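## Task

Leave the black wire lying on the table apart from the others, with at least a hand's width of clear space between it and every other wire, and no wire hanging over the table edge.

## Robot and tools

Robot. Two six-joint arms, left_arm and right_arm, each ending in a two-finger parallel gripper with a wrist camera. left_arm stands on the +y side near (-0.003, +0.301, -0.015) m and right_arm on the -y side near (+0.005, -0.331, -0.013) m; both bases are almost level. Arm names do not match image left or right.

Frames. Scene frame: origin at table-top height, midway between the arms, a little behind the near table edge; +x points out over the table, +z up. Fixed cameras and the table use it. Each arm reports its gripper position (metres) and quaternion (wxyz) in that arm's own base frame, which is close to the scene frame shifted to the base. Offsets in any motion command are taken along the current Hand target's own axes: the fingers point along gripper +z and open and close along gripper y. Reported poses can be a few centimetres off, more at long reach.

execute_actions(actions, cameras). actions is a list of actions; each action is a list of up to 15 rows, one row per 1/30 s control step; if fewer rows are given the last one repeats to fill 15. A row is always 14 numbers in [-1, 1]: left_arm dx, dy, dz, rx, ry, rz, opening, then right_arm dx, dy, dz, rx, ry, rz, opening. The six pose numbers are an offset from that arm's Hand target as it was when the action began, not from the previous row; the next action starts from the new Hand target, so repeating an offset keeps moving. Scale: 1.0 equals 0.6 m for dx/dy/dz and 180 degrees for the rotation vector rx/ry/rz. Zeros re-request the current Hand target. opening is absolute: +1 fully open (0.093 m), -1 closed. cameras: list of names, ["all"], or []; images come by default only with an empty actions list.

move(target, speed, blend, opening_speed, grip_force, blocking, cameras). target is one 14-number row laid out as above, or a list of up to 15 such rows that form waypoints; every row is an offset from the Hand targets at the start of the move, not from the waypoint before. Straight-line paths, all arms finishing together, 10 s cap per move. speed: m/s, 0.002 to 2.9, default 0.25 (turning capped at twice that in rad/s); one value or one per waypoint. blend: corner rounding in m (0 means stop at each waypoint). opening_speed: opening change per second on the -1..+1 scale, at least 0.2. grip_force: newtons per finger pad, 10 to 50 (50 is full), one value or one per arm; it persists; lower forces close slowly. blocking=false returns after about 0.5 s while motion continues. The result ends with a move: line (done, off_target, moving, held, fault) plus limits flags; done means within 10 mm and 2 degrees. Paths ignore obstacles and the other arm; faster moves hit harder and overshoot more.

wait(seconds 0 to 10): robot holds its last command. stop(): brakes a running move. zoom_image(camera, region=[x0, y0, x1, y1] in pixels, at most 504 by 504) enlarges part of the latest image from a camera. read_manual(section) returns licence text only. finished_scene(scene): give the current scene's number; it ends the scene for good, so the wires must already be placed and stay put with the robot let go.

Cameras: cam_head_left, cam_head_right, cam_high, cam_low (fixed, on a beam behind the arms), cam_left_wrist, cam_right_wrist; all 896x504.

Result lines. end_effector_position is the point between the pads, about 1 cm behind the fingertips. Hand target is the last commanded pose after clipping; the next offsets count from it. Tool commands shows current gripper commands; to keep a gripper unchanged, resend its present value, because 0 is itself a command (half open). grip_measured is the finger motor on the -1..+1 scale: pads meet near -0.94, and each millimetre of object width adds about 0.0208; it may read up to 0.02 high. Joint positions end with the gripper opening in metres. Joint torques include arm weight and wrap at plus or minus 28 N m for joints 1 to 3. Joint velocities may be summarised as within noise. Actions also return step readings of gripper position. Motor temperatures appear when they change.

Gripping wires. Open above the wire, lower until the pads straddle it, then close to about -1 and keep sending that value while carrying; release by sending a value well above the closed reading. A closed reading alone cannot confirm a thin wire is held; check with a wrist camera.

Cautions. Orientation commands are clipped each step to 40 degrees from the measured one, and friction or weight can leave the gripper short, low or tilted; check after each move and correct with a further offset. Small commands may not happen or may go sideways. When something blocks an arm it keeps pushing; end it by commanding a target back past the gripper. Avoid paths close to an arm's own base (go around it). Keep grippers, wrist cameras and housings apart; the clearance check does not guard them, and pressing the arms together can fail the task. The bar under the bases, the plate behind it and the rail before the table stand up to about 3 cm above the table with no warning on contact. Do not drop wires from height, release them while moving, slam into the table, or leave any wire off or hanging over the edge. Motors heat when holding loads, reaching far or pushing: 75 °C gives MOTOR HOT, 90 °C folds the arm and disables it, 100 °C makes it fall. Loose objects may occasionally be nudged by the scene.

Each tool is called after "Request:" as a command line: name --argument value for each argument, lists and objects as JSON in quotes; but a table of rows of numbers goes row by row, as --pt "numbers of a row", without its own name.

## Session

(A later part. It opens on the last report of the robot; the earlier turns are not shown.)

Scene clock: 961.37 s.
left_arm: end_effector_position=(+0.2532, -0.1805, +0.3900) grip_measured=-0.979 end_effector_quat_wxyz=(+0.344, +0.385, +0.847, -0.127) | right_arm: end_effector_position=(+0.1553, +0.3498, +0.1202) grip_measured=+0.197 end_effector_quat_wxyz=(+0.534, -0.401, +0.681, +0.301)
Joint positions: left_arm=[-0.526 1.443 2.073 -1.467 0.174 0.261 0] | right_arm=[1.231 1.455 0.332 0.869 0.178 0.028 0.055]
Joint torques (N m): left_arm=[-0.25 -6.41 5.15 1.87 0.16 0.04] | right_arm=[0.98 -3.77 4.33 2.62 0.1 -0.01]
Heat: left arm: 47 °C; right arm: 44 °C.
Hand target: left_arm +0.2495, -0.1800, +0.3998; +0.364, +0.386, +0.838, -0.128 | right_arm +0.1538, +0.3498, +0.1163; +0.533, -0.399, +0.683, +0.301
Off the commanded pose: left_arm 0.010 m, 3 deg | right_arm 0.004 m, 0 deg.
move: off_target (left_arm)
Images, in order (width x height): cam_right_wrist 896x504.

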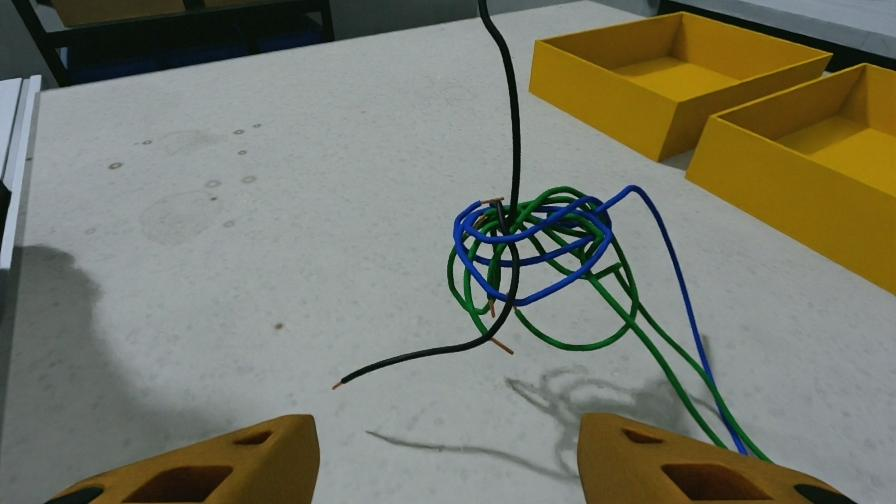

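Request:
zoom_image --camera "cam_right_wrist" --region '[450, 180, 560, 280]'

Request:
zoom_image --camera "cam_right_wrist" --region '[470, 180, 530, 240]'

Scaled by 4.582 from the camera's 896x504 image, which has a finer 1280x720 frame.

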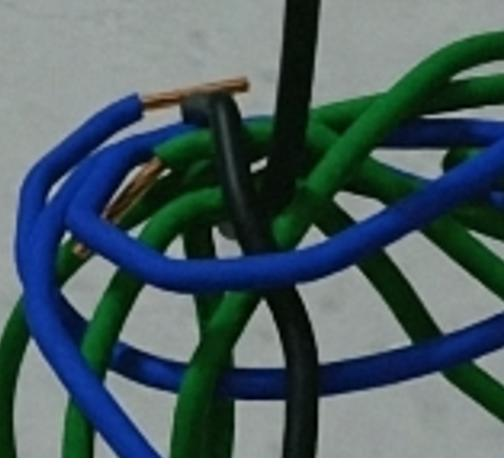

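Scaled by 8.400 from the camera's 896x504 image, which has a finer 1280x720 frame.

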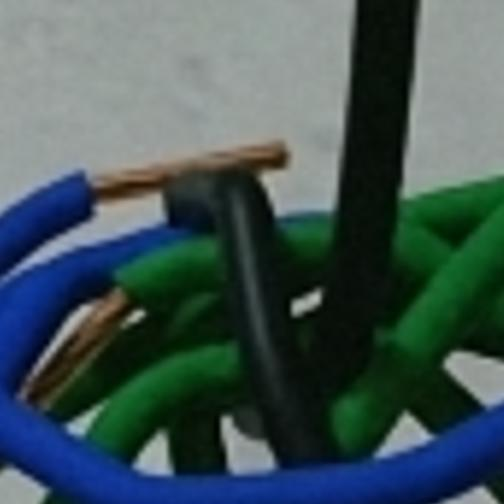

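Request:
move --pt "0 0 0 0 0 0 -1 -0.03 -0.041 0.06 0 0 0 -0.5" --pt "0 0 0 0 0 0 -1 -0.025 -0.041 0.13 0 0 0 -0.5" --blend '[0.02,0]' --cameras '["cam_right_wrist"]'

Request:
zoom_image --camera "cam_right_wrist" --region '[320, 250, 620, 450]'

Scene clock: 1006.33 s.
left_arm: end_effector_position=(+0.2532, -0.1805, +0.3900) grip_measured=-0.979 end_effector_quat_wxyz=(+0.344, +0.385, +0.847, -0.127) | right_arm: end_effector_position=(+0.2109, +0.4014, +0.1072) grip_measured=-0.497 end_effector_quat_wxyz=(+0.525, -0.399, +0.690, +0.297)
Joint positions: left_arm=[-0.526 1.443 2.073 -1.467 0.174 0.261 0] | right_arm=[1.113 1.75 0.592 0.883 0.071 0.01 0.021]
Joint torques (N m): left_arm=[-0.28 -6.41 5.16 1.87 0.17 0.03] | right_arm=[-0.24 -6.75 6.09 2.62 -0.18 -0.2]
Heat: left arm: 44 °C; right arm: 46 °C.
Hand target: left_arm +0.2495, -0.1800, +0.3997; +0.364, +0.386, +0.838, -0.128 | right_arm +0.2148, +0.4061, +0.1118; +0.533, -0.399, +0.683, +0.301
Off the commanded pose: left_arm 0.010 m, 3 deg | right_arm 0.008 m, 1 deg.
move: off_target (left_arm)
Images, in order (width x height): cam_right_wrist 896x504.

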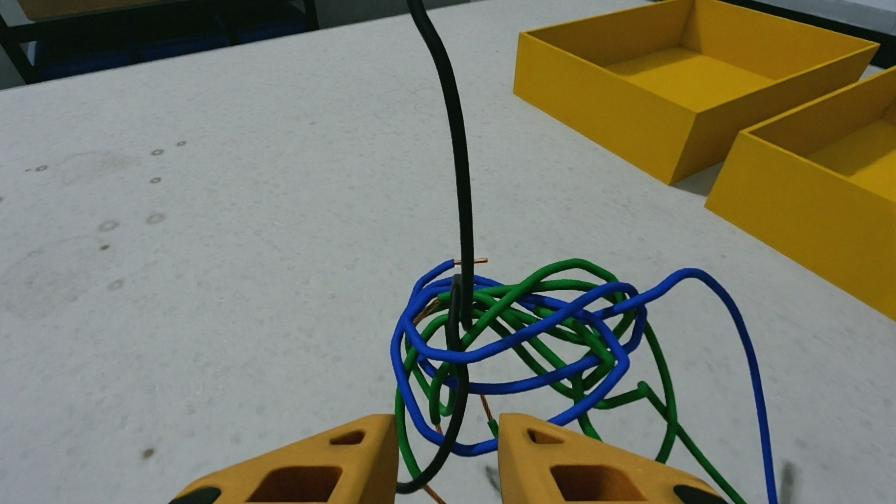

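Scaled by 1.680 from the camera's 896x504 image, which has a finer 1280x720 frame.

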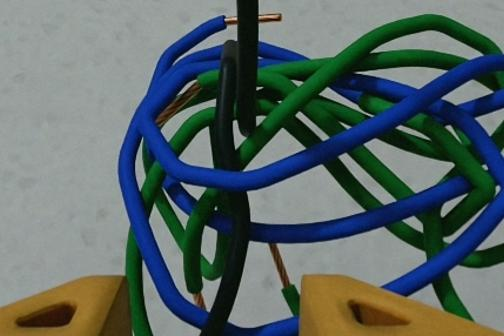

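Request:
move --pt "0 0 0 0 0 0 -1 -0.003 -0.003 0.078 0 0 0 -0.55" --speed 0.08 --cameras '["cam_right_wrist"]'

Request:
zoom_image --camera "cam_right_wrist" --region '[320, 300, 620, 500]'

Scene clock: 1019.90 s.
left_arm: end_effector_position=(+0.2532, -0.1805, +0.3900) grip_measured=-0.979 end_effector_quat_wxyz=(+0.344, +0.385, +0.847, -0.127) | right_arm: end_effector_position=(+0.2359, +0.4411, +0.1038) grip_measured=-0.547 end_effector_quat_wxyz=(+0.532, -0.396, +0.685, +0.302)
Joint positions: left_arm=[-0.526 1.443 2.073 -1.467 0.174 0.261 0] | right_arm=[1.099 1.914 0.775 0.884 0.057 0.007 0.019]
Joint torques (N m): left_arm=[-0.25 -6.39 5.18 1.88 0.17 0.03] | right_arm=[-0.2 -7.92 6.19 2.46 -0.17 -0.19]
Heat: left arm: 44 °C; right arm: 48 °C.
Hand target: left_arm +0.2495, -0.1800, +0.3997; +0.364, +0.386, +0.838, -0.128 | right_arm +0.2393, +0.4448, +0.1018; +0.533, -0.399, +0.683, +0.301
Off the commanded pose: left_arm 0.010 m, 3 deg | right_arm 0.005 m, 0 deg.
move: off_target (left_arm)
Images, in order (width x height): cam_right_wrist 896x504.

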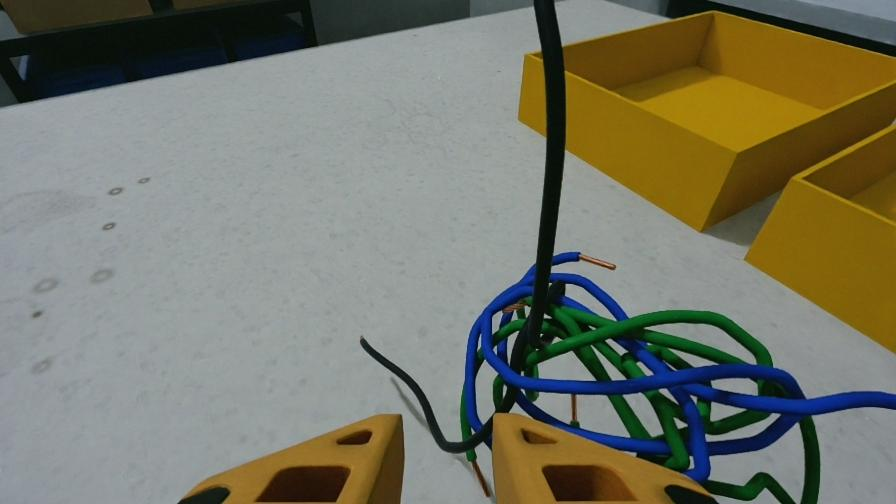

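Scaled by 1.680 from the camera's 896x504 image, which has a finer 1280x720 frame.

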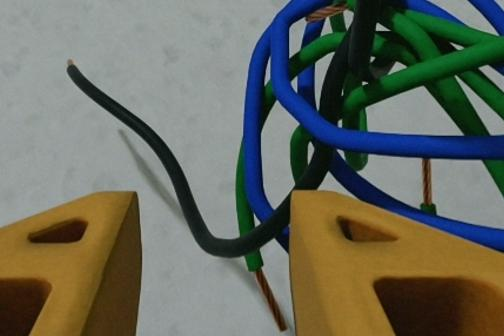

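Request:
move --pt "0 0 0 0 0 0 -1 -0.055 -0.01 -0.06 0 0 0 -0.5" --speed 0.12 --cameras '["cam_right_wrist"]'

Request:
zoom_image --camera "cam_right_wrist" --region '[350, 300, 650, 500]'

Scene clock: 1036.87 s.
left_arm: end_effector_position=(+0.2532, -0.1805, +0.3900) grip_measured=-0.979 end_effector_quat_wxyz=(+0.344, +0.385, +0.847, -0.127) | right_arm: end_effector_position=(+0.2312, +0.4237, +0.1366) grip_measured=-0.503 end_effector_quat_wxyz=(+0.530, -0.397, +0.686, +0.301)
Joint positions: left_arm=[-0.526 1.443 2.073 -1.467 0.174 0.261 0] | right_arm=[1.087 1.748 0.742 0.746 0.044 0.003 0.021]
Joint torques (N m): left_arm=[-0.24 -6.38 5.19 1.87 0.17 0.03] | right_arm=[-0.25 -11.66 4.44 2.31 -0.18 -0.19]
Motor temperatures (°C): left_arm=[29 35 44 41 28 30 30] | right_arm=[31 39 40 49 28 29 28]
Heat: left arm: 44 °C; right arm: 49 °C.
Hand target: left_arm +0.2495, -0.1800, +0.3997; +0.363, +0.386, +0.838, -0.128 | right_arm +0.2307, +0.4191, +0.1430; +0.533, -0.399, +0.683, +0.301
Off the commanded pose: left_arm 0.010 m, 3 deg | right_arm 0.008 m, 0 deg.
move: off_target (left_arm)
Images, in order (width x height): cam_right_wrist 896x504.

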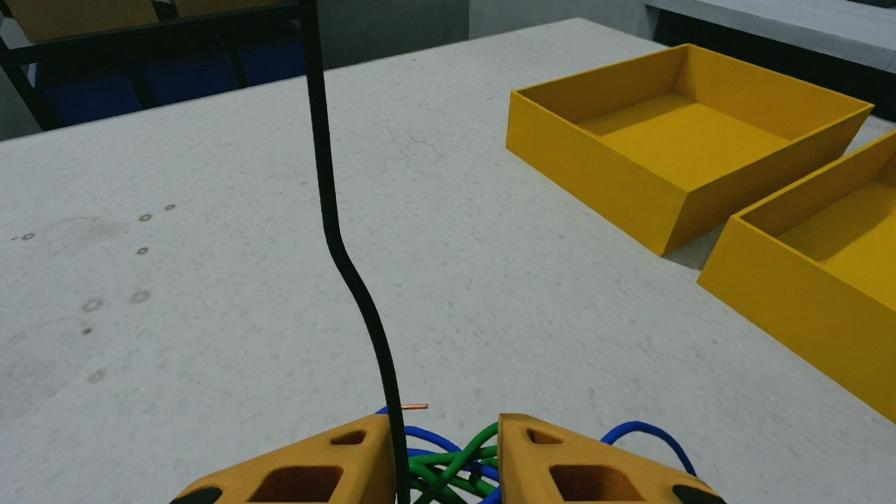

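Scaled by 1.680 from the camera's 896x504 image, which has a finer 1280x720 frame.

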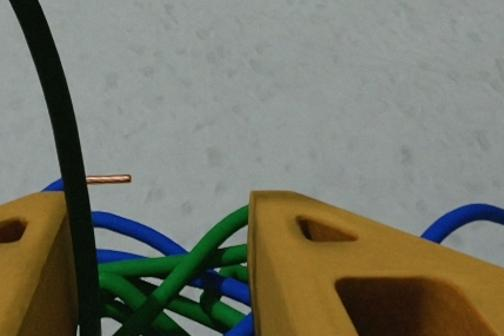

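Request:
move --pt "0 0 0 0 0 0 -1 0.015 0.02 -0.1 0 0 0 -0.4" --speed 0.12 --cameras '["cam_right_wrist"]'

Request:
zoom_image --camera "cam_right_wrist" --region '[350, 250, 600, 430]'

Scene clock: 1045.60 s.
left_arm: end_effector_position=(+0.2532, -0.1805, +0.3900) grip_measured=-0.979 end_effector_quat_wxyz=(+0.344, +0.385, +0.847, -0.127) | right_arm: end_effector_position=(+0.1938, +0.3756, +0.1438) grip_measured=-0.403 end_effector_quat_wxyz=(+0.530, -0.402, +0.684, +0.299)
Joint positions: left_arm=[-0.526 1.443 2.073 -1.467 0.174 0.261 0] | right_arm=[1.125 1.506 0.523 0.72 0.077 0.003 0.026]
Joint torques (N m): left_arm=[-0.24 -6.39 5.16 1.88 0.17 0.03] | right_arm=[1.01 -9.21 4.63 2.3 0.07 -0.03]
Heat: left arm: 44 °C; right arm: 49 °C.
Hand target: left_arm +0.2495, -0.1800, +0.3997; +0.363, +0.386, +0.838, -0.128 | right_arm +0.1902, +0.3728, +0.1490; +0.533, -0.399, +0.683, +0.301
Off the commanded pose: left_arm 0.010 m, 2 deg | right_arm 0.007 m, 1 deg.
move: done
Images, in order (width x height): cam_right_wrist 896x504.

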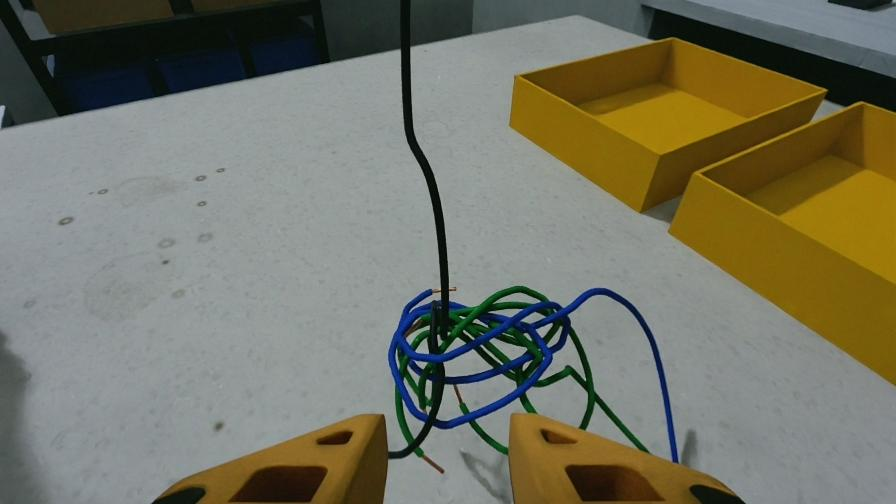

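Scaled by 2.016 from the camera's 896x504 image, which has a finer 1280x720 frame.

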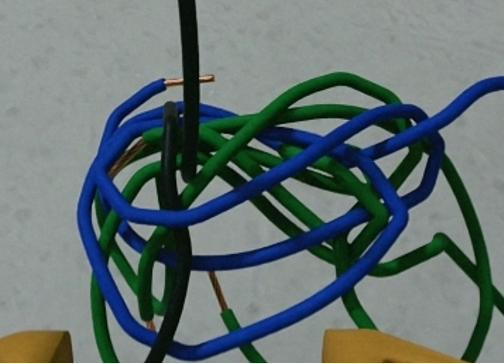

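Request:
move --pt "0 0 0 0 0 0 -1 -0.04 0.005 0.03 0 0 0 -0.5" --pt "0 0 0 0 0 0 -1 -0.03 0.005 0.12 0 0 0 -0.5" --speed 0.1 --blend '[0.02,0]' --cameras '["cam_right_wrist"]'

Request:
zoom_image --camera "cam_right_wrist" --region '[350, 324, 600, 504]'

Scene clock: 1066.00 s.
left_arm: end_effector_position=(+0.2532, -0.1805, +0.3900) grip_measured=-0.979 end_effector_quat_wxyz=(+0.344, +0.385, +0.847, -0.127) | right_arm: end_effector_position=(+0.2205, +0.4331, +0.1434) grip_measured=-0.497 end_effector_quat_wxyz=(+0.526, -0.405, +0.687, +0.296)
Joint positions: left_arm=[-0.526 1.443 2.073 -1.467 0.174 0.261 0] | right_arm=[1.127 1.731 0.779 0.676 0.08 0.003 0.021]
Joint torques (N m): left_arm=[-0.27 -6.37 5.18 1.87 0.17 0.03] | right_arm=[0.01 -7.21 6.99 2.63 -0.08 -0.07]
Heat: left arm: 43 °C; right arm: 49 °C.
Hand target: left_arm +0.2495, -0.1800, +0.3997; +0.363, +0.386, +0.838, -0.128 | right_arm +0.2246, +0.4386, +0.1483; +0.533, -0.399, +0.683, +0.301
Off the commanded pose: left_arm 0.010 m, 2 deg | right_arm 0.008 m, 1 deg.
move: done; blend cut to 0.0151 m at target 1
Images, in order (width x height): cam_right_wrist 896x504.

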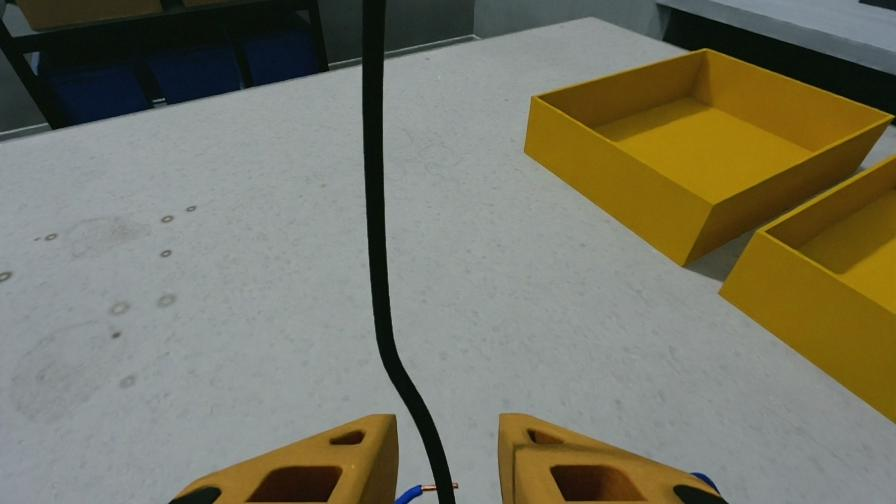

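Scaled by 2.016 from the camera's 896x504 image, which has a finer 1280x720 frame.

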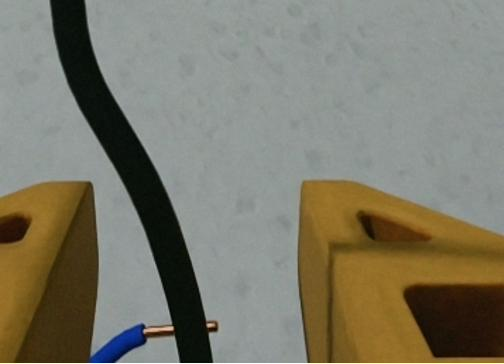

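Request:
move --pt "0 0 0 0 0 0 -1 0.042 0.005 0.0 0 0 0 -0.5" --speed 0.06 --cameras '["cam_right_wrist","cam_left_wrist"]'

Request:
zoom_image --camera "cam_right_wrist" --region '[350, 324, 600, 504]'

Scene clock: 1085.67 s.
left_arm: end_effector_position=(+0.2532, -0.1805, +0.3900) grip_measured=-0.979 end_effector_quat_wxyz=(+0.344, +0.385, +0.847, -0.127) | right_arm: end_effector_position=(+0.2211, +0.4343, +0.1319) grip_measured=-0.497 end_effector_quat_wxyz=(+0.536, -0.399, +0.679, +0.303)
Joint positions: left_arm=[-0.526 1.443 2.073 -1.467 0.174 0.261 0] | right_arm=[1.127 1.787 0.747 0.795 0.08 0.003 0.021]
Joint torques (N m): left_arm=[-0.25 -6.39 5.2 1.87 0.16 0.03] | right_arm=[0.8 -7.38 4.53 2.62 0.02 -0.03]
Heat: left arm: 43 °C; right arm: 51 °C.
Hand target: left_arm +0.2495, -0.1800, +0.3997; +0.363, +0.386, +0.838, -0.128 | right_arm +0.2191, +0.4345, +0.1240; +0.533, -0.399, +0.683, +0.301
Off the commanded pose: left_arm 0.010 m, 2 deg | right_arm 0.008 m, 1 deg.
move: done
Images, in order (width x height): cam_left_wrist 896x504, cam_right_wrist 896x504.

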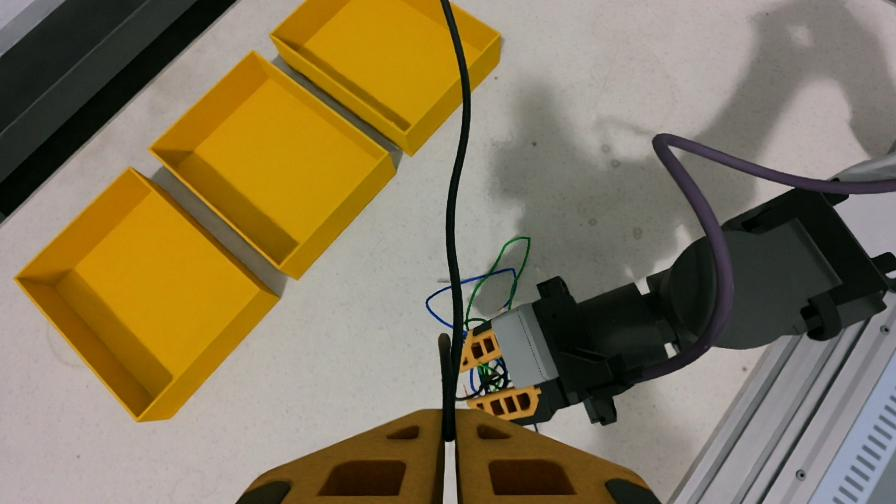

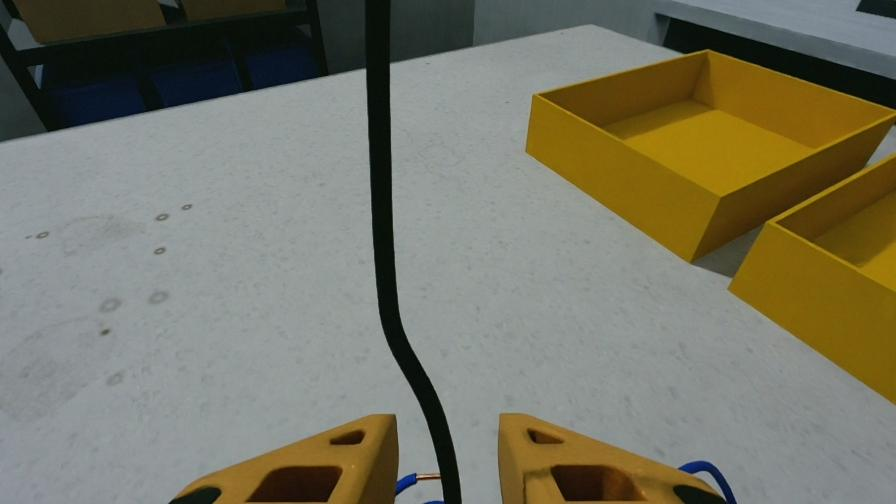

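Scaled by 2.016 from the camera's 896x504 image, which has a finer 1280x720 frame.

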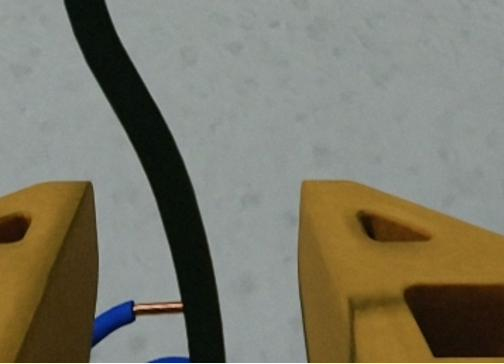

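Request:
move --pt "0 0 0 0 0 0 -1 0.033 0.003 0.0 0 0 0 -0.5" --speed 0.06 --cameras '["cam_right_wrist"]'

Request:
zoom_image --camera "cam_right_wrist" --region '[350, 324, 600, 504]'

Scene clock: 1094.33 s.
left_arm: end_effector_position=(+0.2532, -0.1805, +0.3900) grip_measured=-0.979 end_effector_quat_wxyz=(+0.344, +0.385, +0.847, -0.127) | right_arm: end_effector_position=(+0.2201, +0.4313, +0.1191) grip_measured=-0.497 end_effector_quat_wxyz=(+0.543, -0.395, +0.674, +0.307)
Joint positions: left_arm=[-0.526 1.443 2.073 -1.467 0.174 0.261 0] | right_arm=[1.127 1.835 0.708 0.903 0.082 0.003 0.021]
Joint torques (N m): left_arm=[-0.24 -6.42 5.18 1.87 0.17 0.03] | right_arm=[1.26 -6.98 4.01 2.46 0.06 -0.02]
Heat: left arm: 43 °C; right arm: 51 °C.
Hand target: left_arm +0.2495, -0.1800, +0.3997; +0.363, +0.386, +0.838, -0.128 | right_arm +0.2153, +0.4310, +0.1047; +0.533, -0.399, +0.683, +0.301
Off the commanded pose: left_arm 0.010 m, 2 deg | right_arm 0.015 m, 2 deg.
move: off_target (right_arm)
Images, in order (width x height): cam_right_wrist 896x504.

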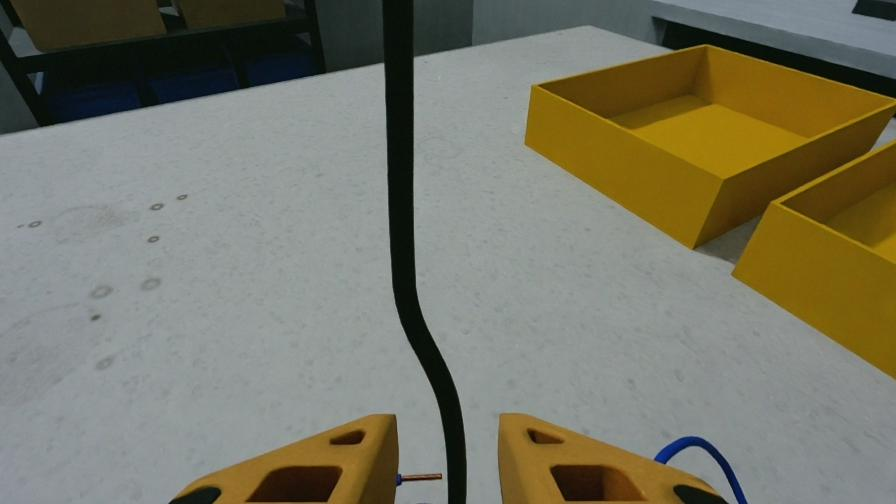

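Scaled by 2.016 from the camera's 896x504 image, which has a finer 1280x720 frame.

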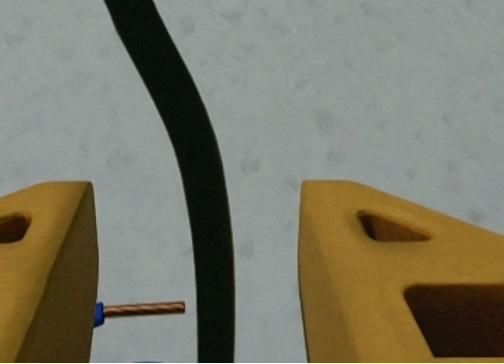

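Request:
move --pt "0 0 0 0 0 0 -1 -0.06 0 0.0 0 0 0 -0.4" --pt "0.07 -0.007 0.07 0 0 0 -1 -0.06 0 -0.2 0 0 0 -0.4" --pt "0.13 -0.013 0.13 0 0 0 -1 -0.03 0 -0.2 0 0 0 -0.4" --speed 0.15 --blend 0.02 --cameras '["cam_right_wrist","cam_left_wrist"]'

Request:
zoom_image --camera "cam_left_wrist" --region '[380, 180, 620, 400]'

Request:
zoom_image --camera "cam_right_wrist" --region '[320, 300, 600, 500]'

Scene clock: 1107.60 s.
left_arm: end_effector_position=(+0.2495, -0.1794, +0.2836) grip_measured=-0.979 end_effector_quat_wxyz=(+0.349, +0.386, +0.844, -0.128) | right_arm: end_effector_position=(+0.1608, +0.3342, +0.1507) grip_measured=-0.403 end_effector_quat_wxyz=(+0.529, -0.404, +0.684, +0.297)
Joint positions: left_arm=[-0.529 1.156 1.343 -1.012 0.174 0.261 0] | right_arm=[1.183 1.239 0.37 0.6 0.134 0.014 0.026]
Joint torques (N m): left_arm=[-0.24 -4.52 6.54 1.91 0.15 0.01] | right_arm=[1.03 -4.19 5.09 2.63 0.07 0.01]
Heat: left arm: 43 °C; right arm: 51 °C.
Hand target: left_arm +0.2494, -0.1806, +0.2890; +0.363, +0.386, +0.838, -0.128 | right_arm +0.1589, +0.3346, +0.1522; +0.533, -0.399, +0.683, +0.301
Off the commanded pose: left_arm 0.006 m, 2 deg | right_arm 0.002 m, 1 deg.
move: done; blend cut to 0.0179 m at target 1
Images, in order (width x height): cam_left_wrist 896x504, cam_right_wrist 896x504.

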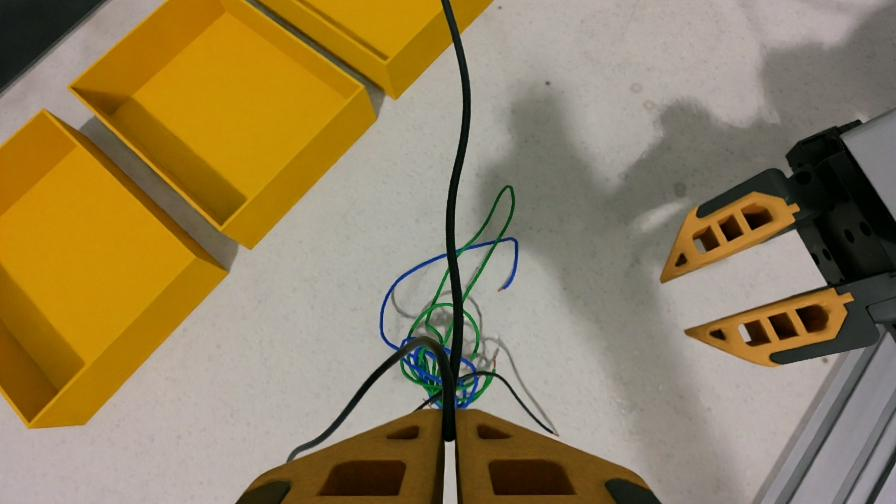

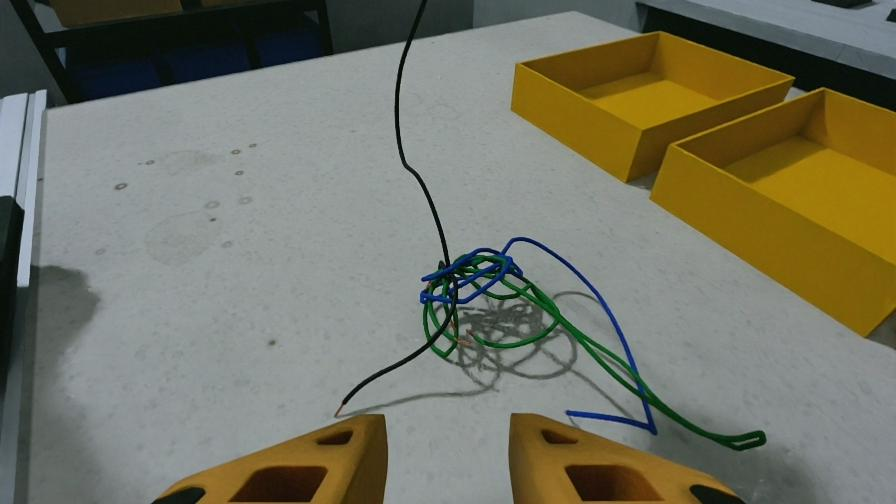

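Scaled by 2.100 from the camera's 896x504 image, which has a finer 1280x720 frame.

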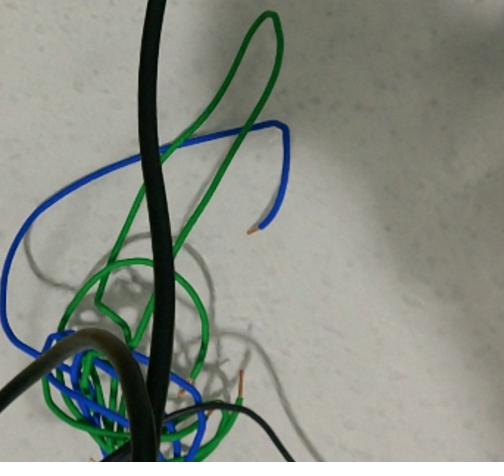

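Scaled by 1.800 from the camera's 896x504 image, which has a finer 1280x720 frame.

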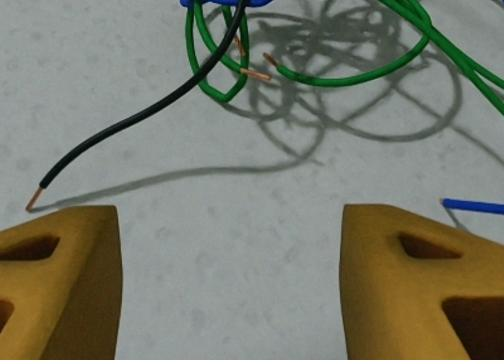

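Request:
move --pt "-0.13 0.013 -0.13 0 0 0 -1 -0.05 0 -0.04 0 0 0.5 0.0" --speed 0.3 --cameras '["cam_right_wrist","cam_left_wrist","cam_low"]'

Scene clock: 1133.33 s.
left_arm: end_effector_position=(+0.2487, -0.1790, +0.3930) grip_measured=-0.979 end_effector_quat_wxyz=(+0.355, +0.386, +0.842, -0.129) | right_arm: end_effector_position=(+0.1510, +0.3193, +0.1726) grip_measured=-0.003 end_effector_quat_wxyz=(+0.161, +0.199, +0.775, +0.578)
Joint positions: left_arm=[-0.529 1.409 2.041 -1.443 0.174 0.261 0] | right_arm=[1.198 1.063 0.399 0.377 0.144 1.592 0.045]
Joint torques (N m): left_arm=[-0.01 -3.06 7.86 1.66 0.16 0.03] | right_arm=[1.01 -5 7.91 2.22 0.12 -0.09]
Heat: left arm: 44 °C; right arm: 49 °C.
Hand target: left_arm +0.2496, -0.1800, +0.3997; +0.364, +0.386, +0.838, -0.128 | right_arm +0.1506, +0.3213, +0.1874; +0.164, +0.201, +0.765, +0.590
Off the commanded pose: left_arm 0.007 m, 1 deg | right_arm 0.015 m, 2 deg.
move: off_target (right_arm)
Images, in order (width x height): cam_low 896x504, cam_left_wrist 896x504, cam_right_wrist 896x504.

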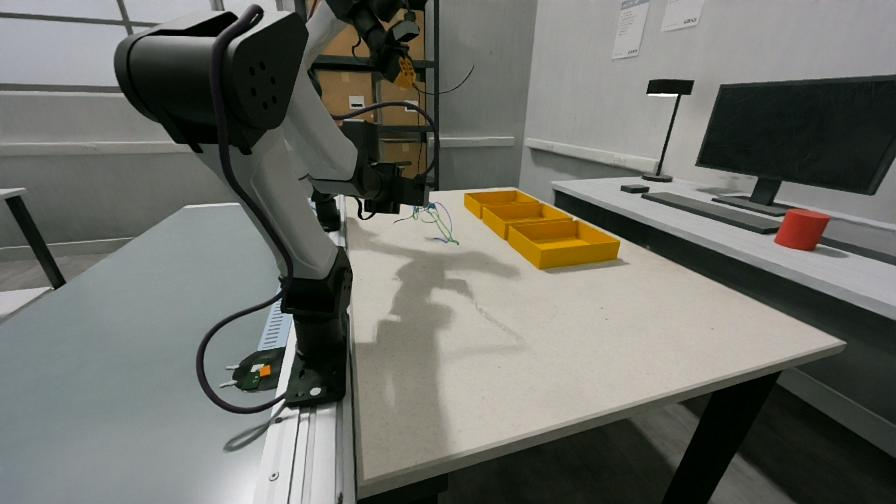

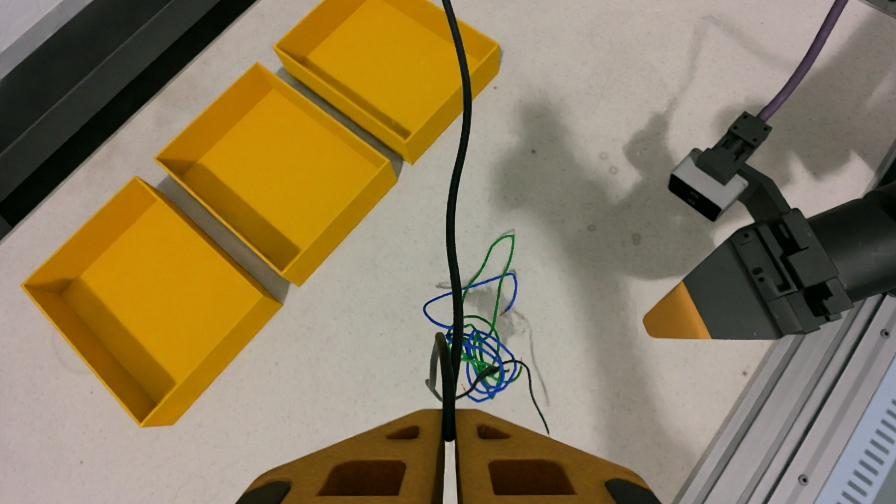

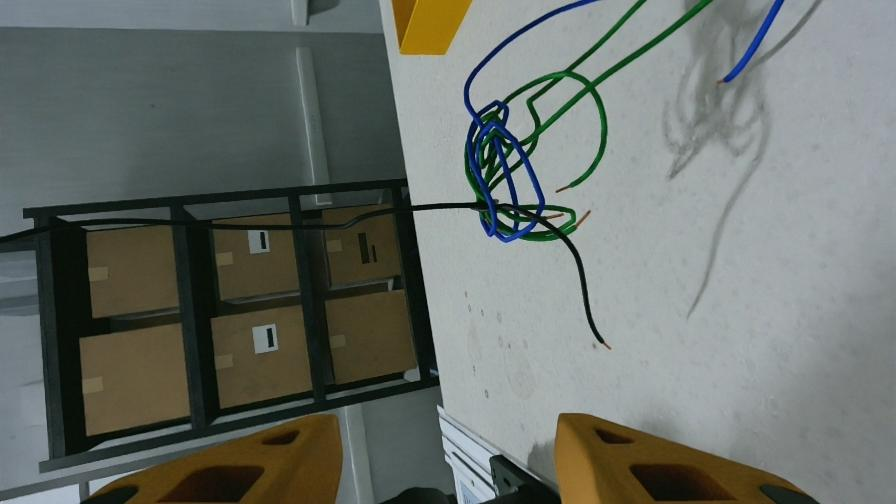

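Request:
move --pt "0 0 0 0 0 0 -1 -0.045 -0.045 0.215 0 0 0 0.1" --speed 0.15 --cameras '["cam_right_wrist","cam_left_wrist"]'

Scene clock: 1149.93 s.
left_arm: end_effector_position=(+0.2487, -0.1789, +0.3929) grip_measured=-0.979 end_effector_quat_wxyz=(+0.355, +0.386, +0.842, -0.129) | right_arm: end_effector_position=(+0.2294, +0.4048, +0.1251) grip_measured=+0.097 end_effector_quat_wxyz=(+0.159, +0.206, +0.770, +0.583)
Joint positions: left_arm=[-0.529 1.409 2.041 -1.443 0.174 0.261 0] | right_arm=[1.062 1.721 0.663 0.785 0.02 1.571 0.05]
Joint torques (N m): left_arm=[-0.01 -3.06 7.86 1.66 0.16 0.02] | right_arm=[-0.18 -6.64 6.49 2.63 -0.15 -0.29]
Heat: left arm: 45 °C; right arm: 48 °C.
Hand target: left_arm +0.2496, -0.1800, +0.3997; +0.363, +0.386, +0.838, -0.128 | right_arm +0.2338, +0.4096, +0.1292; +0.164, +0.201, +0.765, +0.590
Off the commanded pose: left_arm 0.007 m, 1 deg | right_arm 0.008 m, 1 deg.
move: done
Images, in order (width x height): cam_left_wrist 896x504, cam_right_wrist 896x504.

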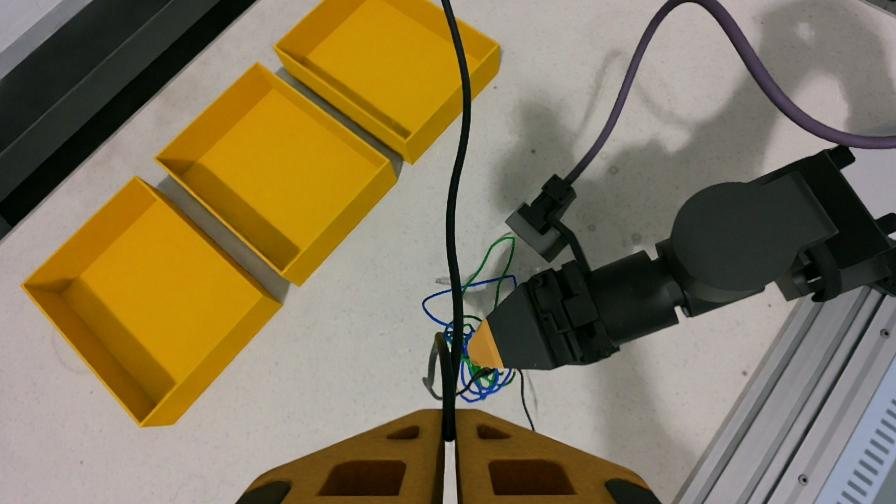

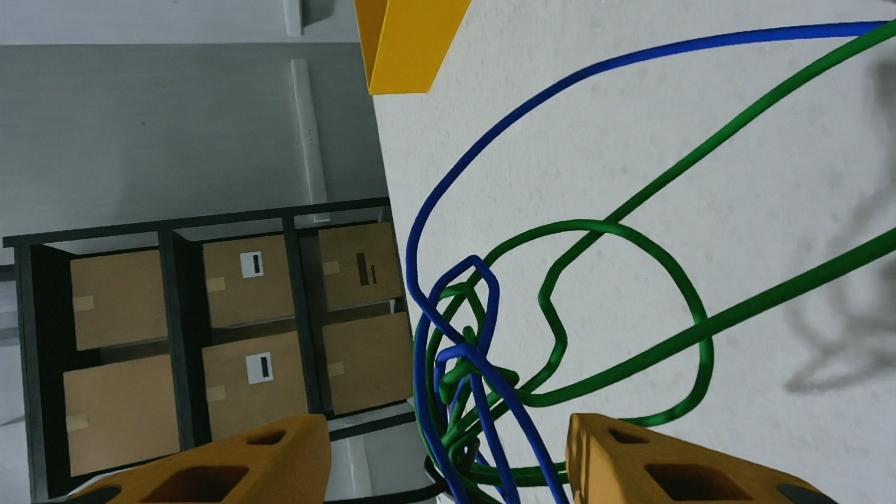

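Request:
move --pt "0 0 0 0 0 0 -1 0.005 -0.01 0.067 0 0 0 0.1" --speed 0.1 --cameras '["cam_right_wrist","cam_left_wrist"]'

Scene clock: 1162.00 s.
left_arm: end_effector_position=(+0.2485, -0.1788, +0.3928) grip_measured=-0.979 end_effector_quat_wxyz=(+0.354, +0.386, +0.842, -0.129) | right_arm: end_effector_position=(+0.2477, +0.4378, +0.1110) grip_measured=+0.097 end_effector_quat_wxyz=(+0.160, +0.206, +0.769, +0.584)
Joint positions: left_arm=[-0.529 1.409 2.041 -1.445 0.174 0.261 0] | right_arm=[1.062 1.886 0.802 0.814 0.02 1.571 0.05]
Joint torques (N m): left_arm=[-0.01 -3.06 7.82 1.67 0.16 0.03] | right_arm=[0.36 -8.02 6.39 2.6 -0.06 -0.27]
Heat: left arm: 45 °C; right arm: 50 °C.
Hand target: left_arm +0.2495, -0.1800, +0.3997; +0.363, +0.386, +0.838, -0.128 | right_arm +0.2501, +0.4433, +0.1132; +0.164, +0.201, +0.765, +0.590
Off the commanded pose: left_arm 0.007 m, 1 deg | right_arm 0.007 m, 1 deg.
move: done
Images, in order (width x height): cam_left_wrist 896x504, cam_right_wrist 896x504.

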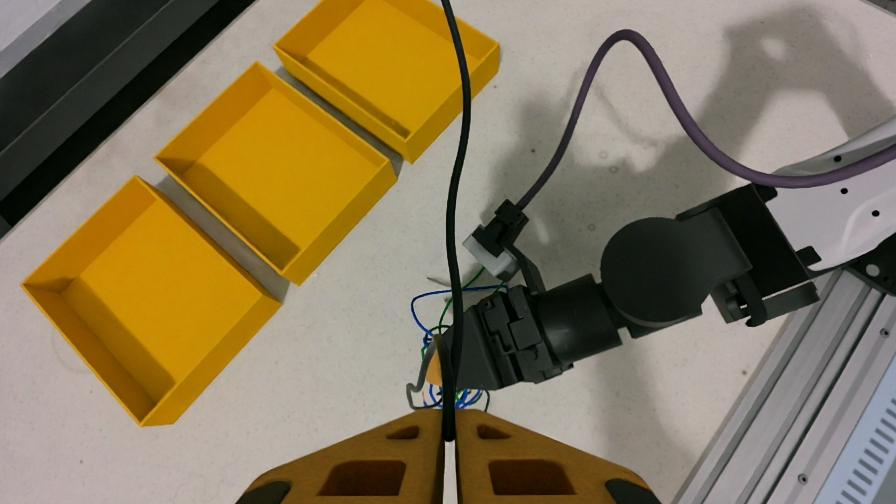

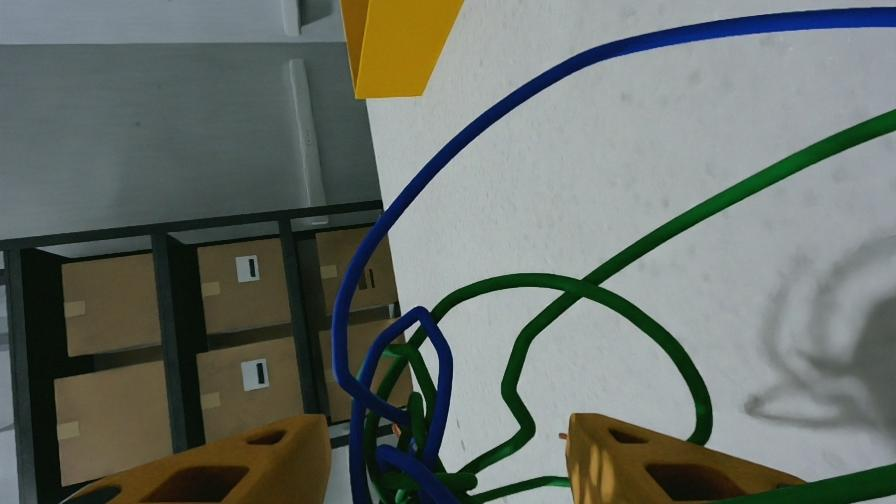

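Request:
move --pt "0 0 0 0 0 0 -1 0.0 0.01 0.033 0 0 0 0.1" --pt "0 0 0 0 0 0 -1 0.0 0.01 0.033 0 0 0 -1" --speed 0.08 --opening_speed 0.7 --cameras '["cam_right_wrist","cam_left_wrist"]'

Scene clock: 1171.70 s.
left_arm: end_effector_position=(+0.2484, -0.1788, +0.3926) grip_measured=-0.979 end_effector_quat_wxyz=(+0.354, +0.386, +0.842, -0.129) | right_arm: end_effector_position=(+0.2586, +0.4573, +0.1198) grip_measured=-0.882 end_effector_quat_wxyz=(+0.163, +0.204, +0.760, +0.596)
Joint positions: left_arm=[-0.529 1.409 2.041 -1.445 0.174 0.261 0] | right_arm=[1.062 1.941 0.894 0.808 0.02 1.571 0.003]
Joint torques (N m): left_arm=[-0.03 -3.08 7.84 1.68 0.17 0.03] | right_arm=[0.28 -8.51 6.57 2.29 -0.08 -0.27]
Heat: left arm: 45 °C; right arm: 51 °C.
Hand target: left_arm +0.2496, -0.1800, +0.3997; +0.364, +0.386, +0.838, -0.128 | right_arm +0.2605, +0.4613, +0.1141; +0.164, +0.201, +0.765, +0.590
Off the commanded pose: left_arm 0.007 m, 1 deg | right_arm 0.007 m, 1 deg.
move: done
Images, in order (width x height): cam_left_wrist 896x504, cam_right_wrist 896x504.

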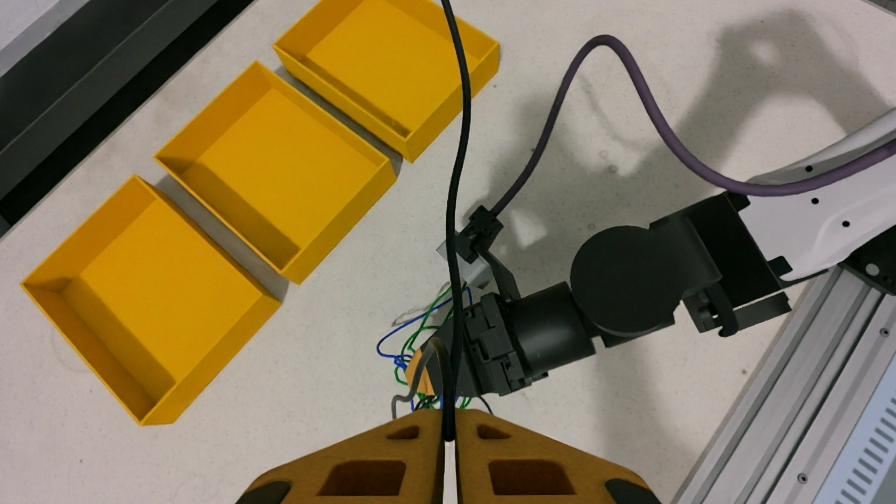

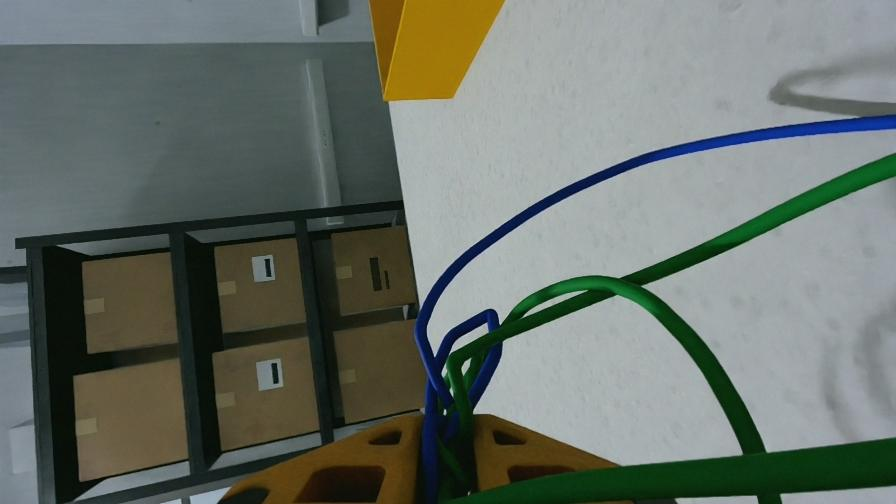

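Request:
move --pt "0.097 0.1 -0.16 0 0 0 -1 0 0 0 0 0 0 -1" --speed 0.06 --cameras '["cam_right_wrist","cam_left_wrist"]'

Scene clock: 1184.87 s.
left_arm: end_effector_position=(+0.2228, -0.0588, +0.4178) grip_measured=-0.979 end_effector_quat_wxyz=(+0.426, +0.337, +0.834, -0.092) | right_arm: end_effector_position=(+0.2600, +0.4646, +0.1420) grip_measured=-0.898 end_effector_quat_wxyz=(+0.165, +0.193, +0.736, +0.627)
Joint positions: left_arm=[0.137 1.225 1.999 -1.59 0.554 0.681 0] | right_arm=[1.062 1.941 0.911 0.871 0.006 1.571 0.002]
Joint torques (N m): left_arm=[1.47 -3.21 5.08 1.89 0.72 0.16] | right_arm=[0.28 -8.96 4.92 1.65 0.07 -0.28]
Heat: left arm: 45 °C; right arm: 50 °C.
Hand target: left_arm +0.2194, -0.0601, +0.4299; +0.363, +0.386, +0.838, -0.128 | right_arm +0.2605, +0.4613, +0.1140; +0.164, +0.201, +0.765, +0.590
Off the commanded pose: left_arm 0.013 m, 10 deg | right_arm 0.028 m, 5 deg.
joint read past its limit (left arm) — joint 4 (wrist pitch), lower limit.
joint sent to its limit (left arm) — joint 4 (wrist pitch), lower limit. The joint targets are off in orientation, not in position.
move: off_target (left_arm, right_arm)
Images, in order (width x height): cam_left_wrist 896x504, cam_right_wrist 896x504.

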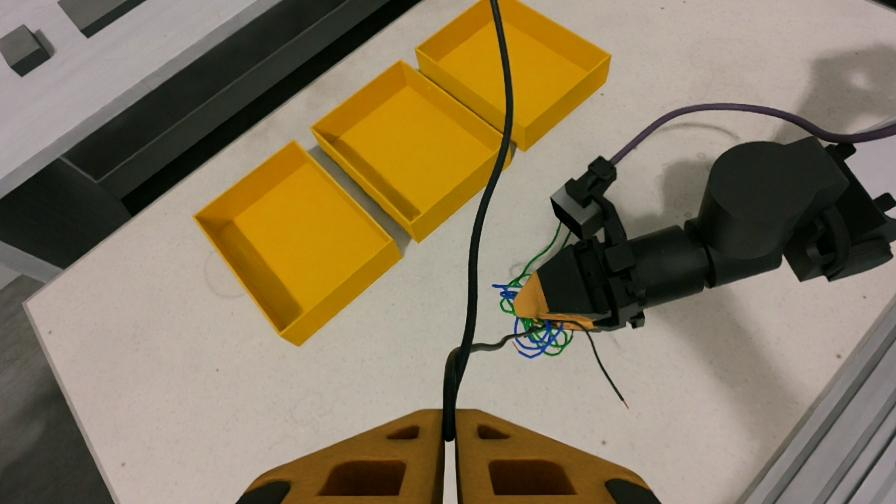

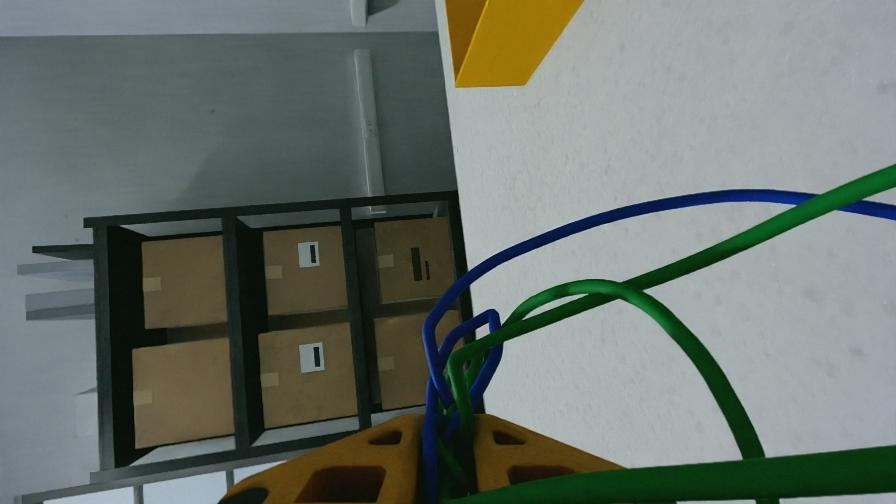

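Request:
zoom_image --camera "cam_left_wrist" --region '[430, 250, 640, 420]'

Scaled by 2.400 from the camera's 896x504 image, which has a finer 1280x720 frame.

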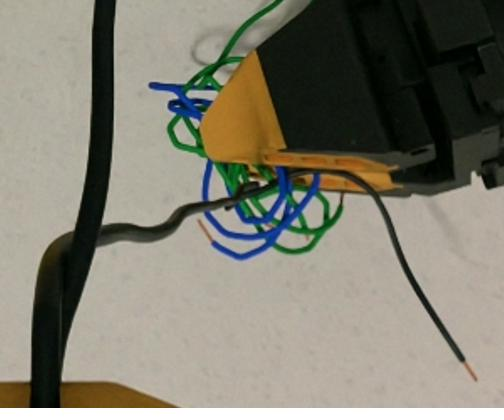

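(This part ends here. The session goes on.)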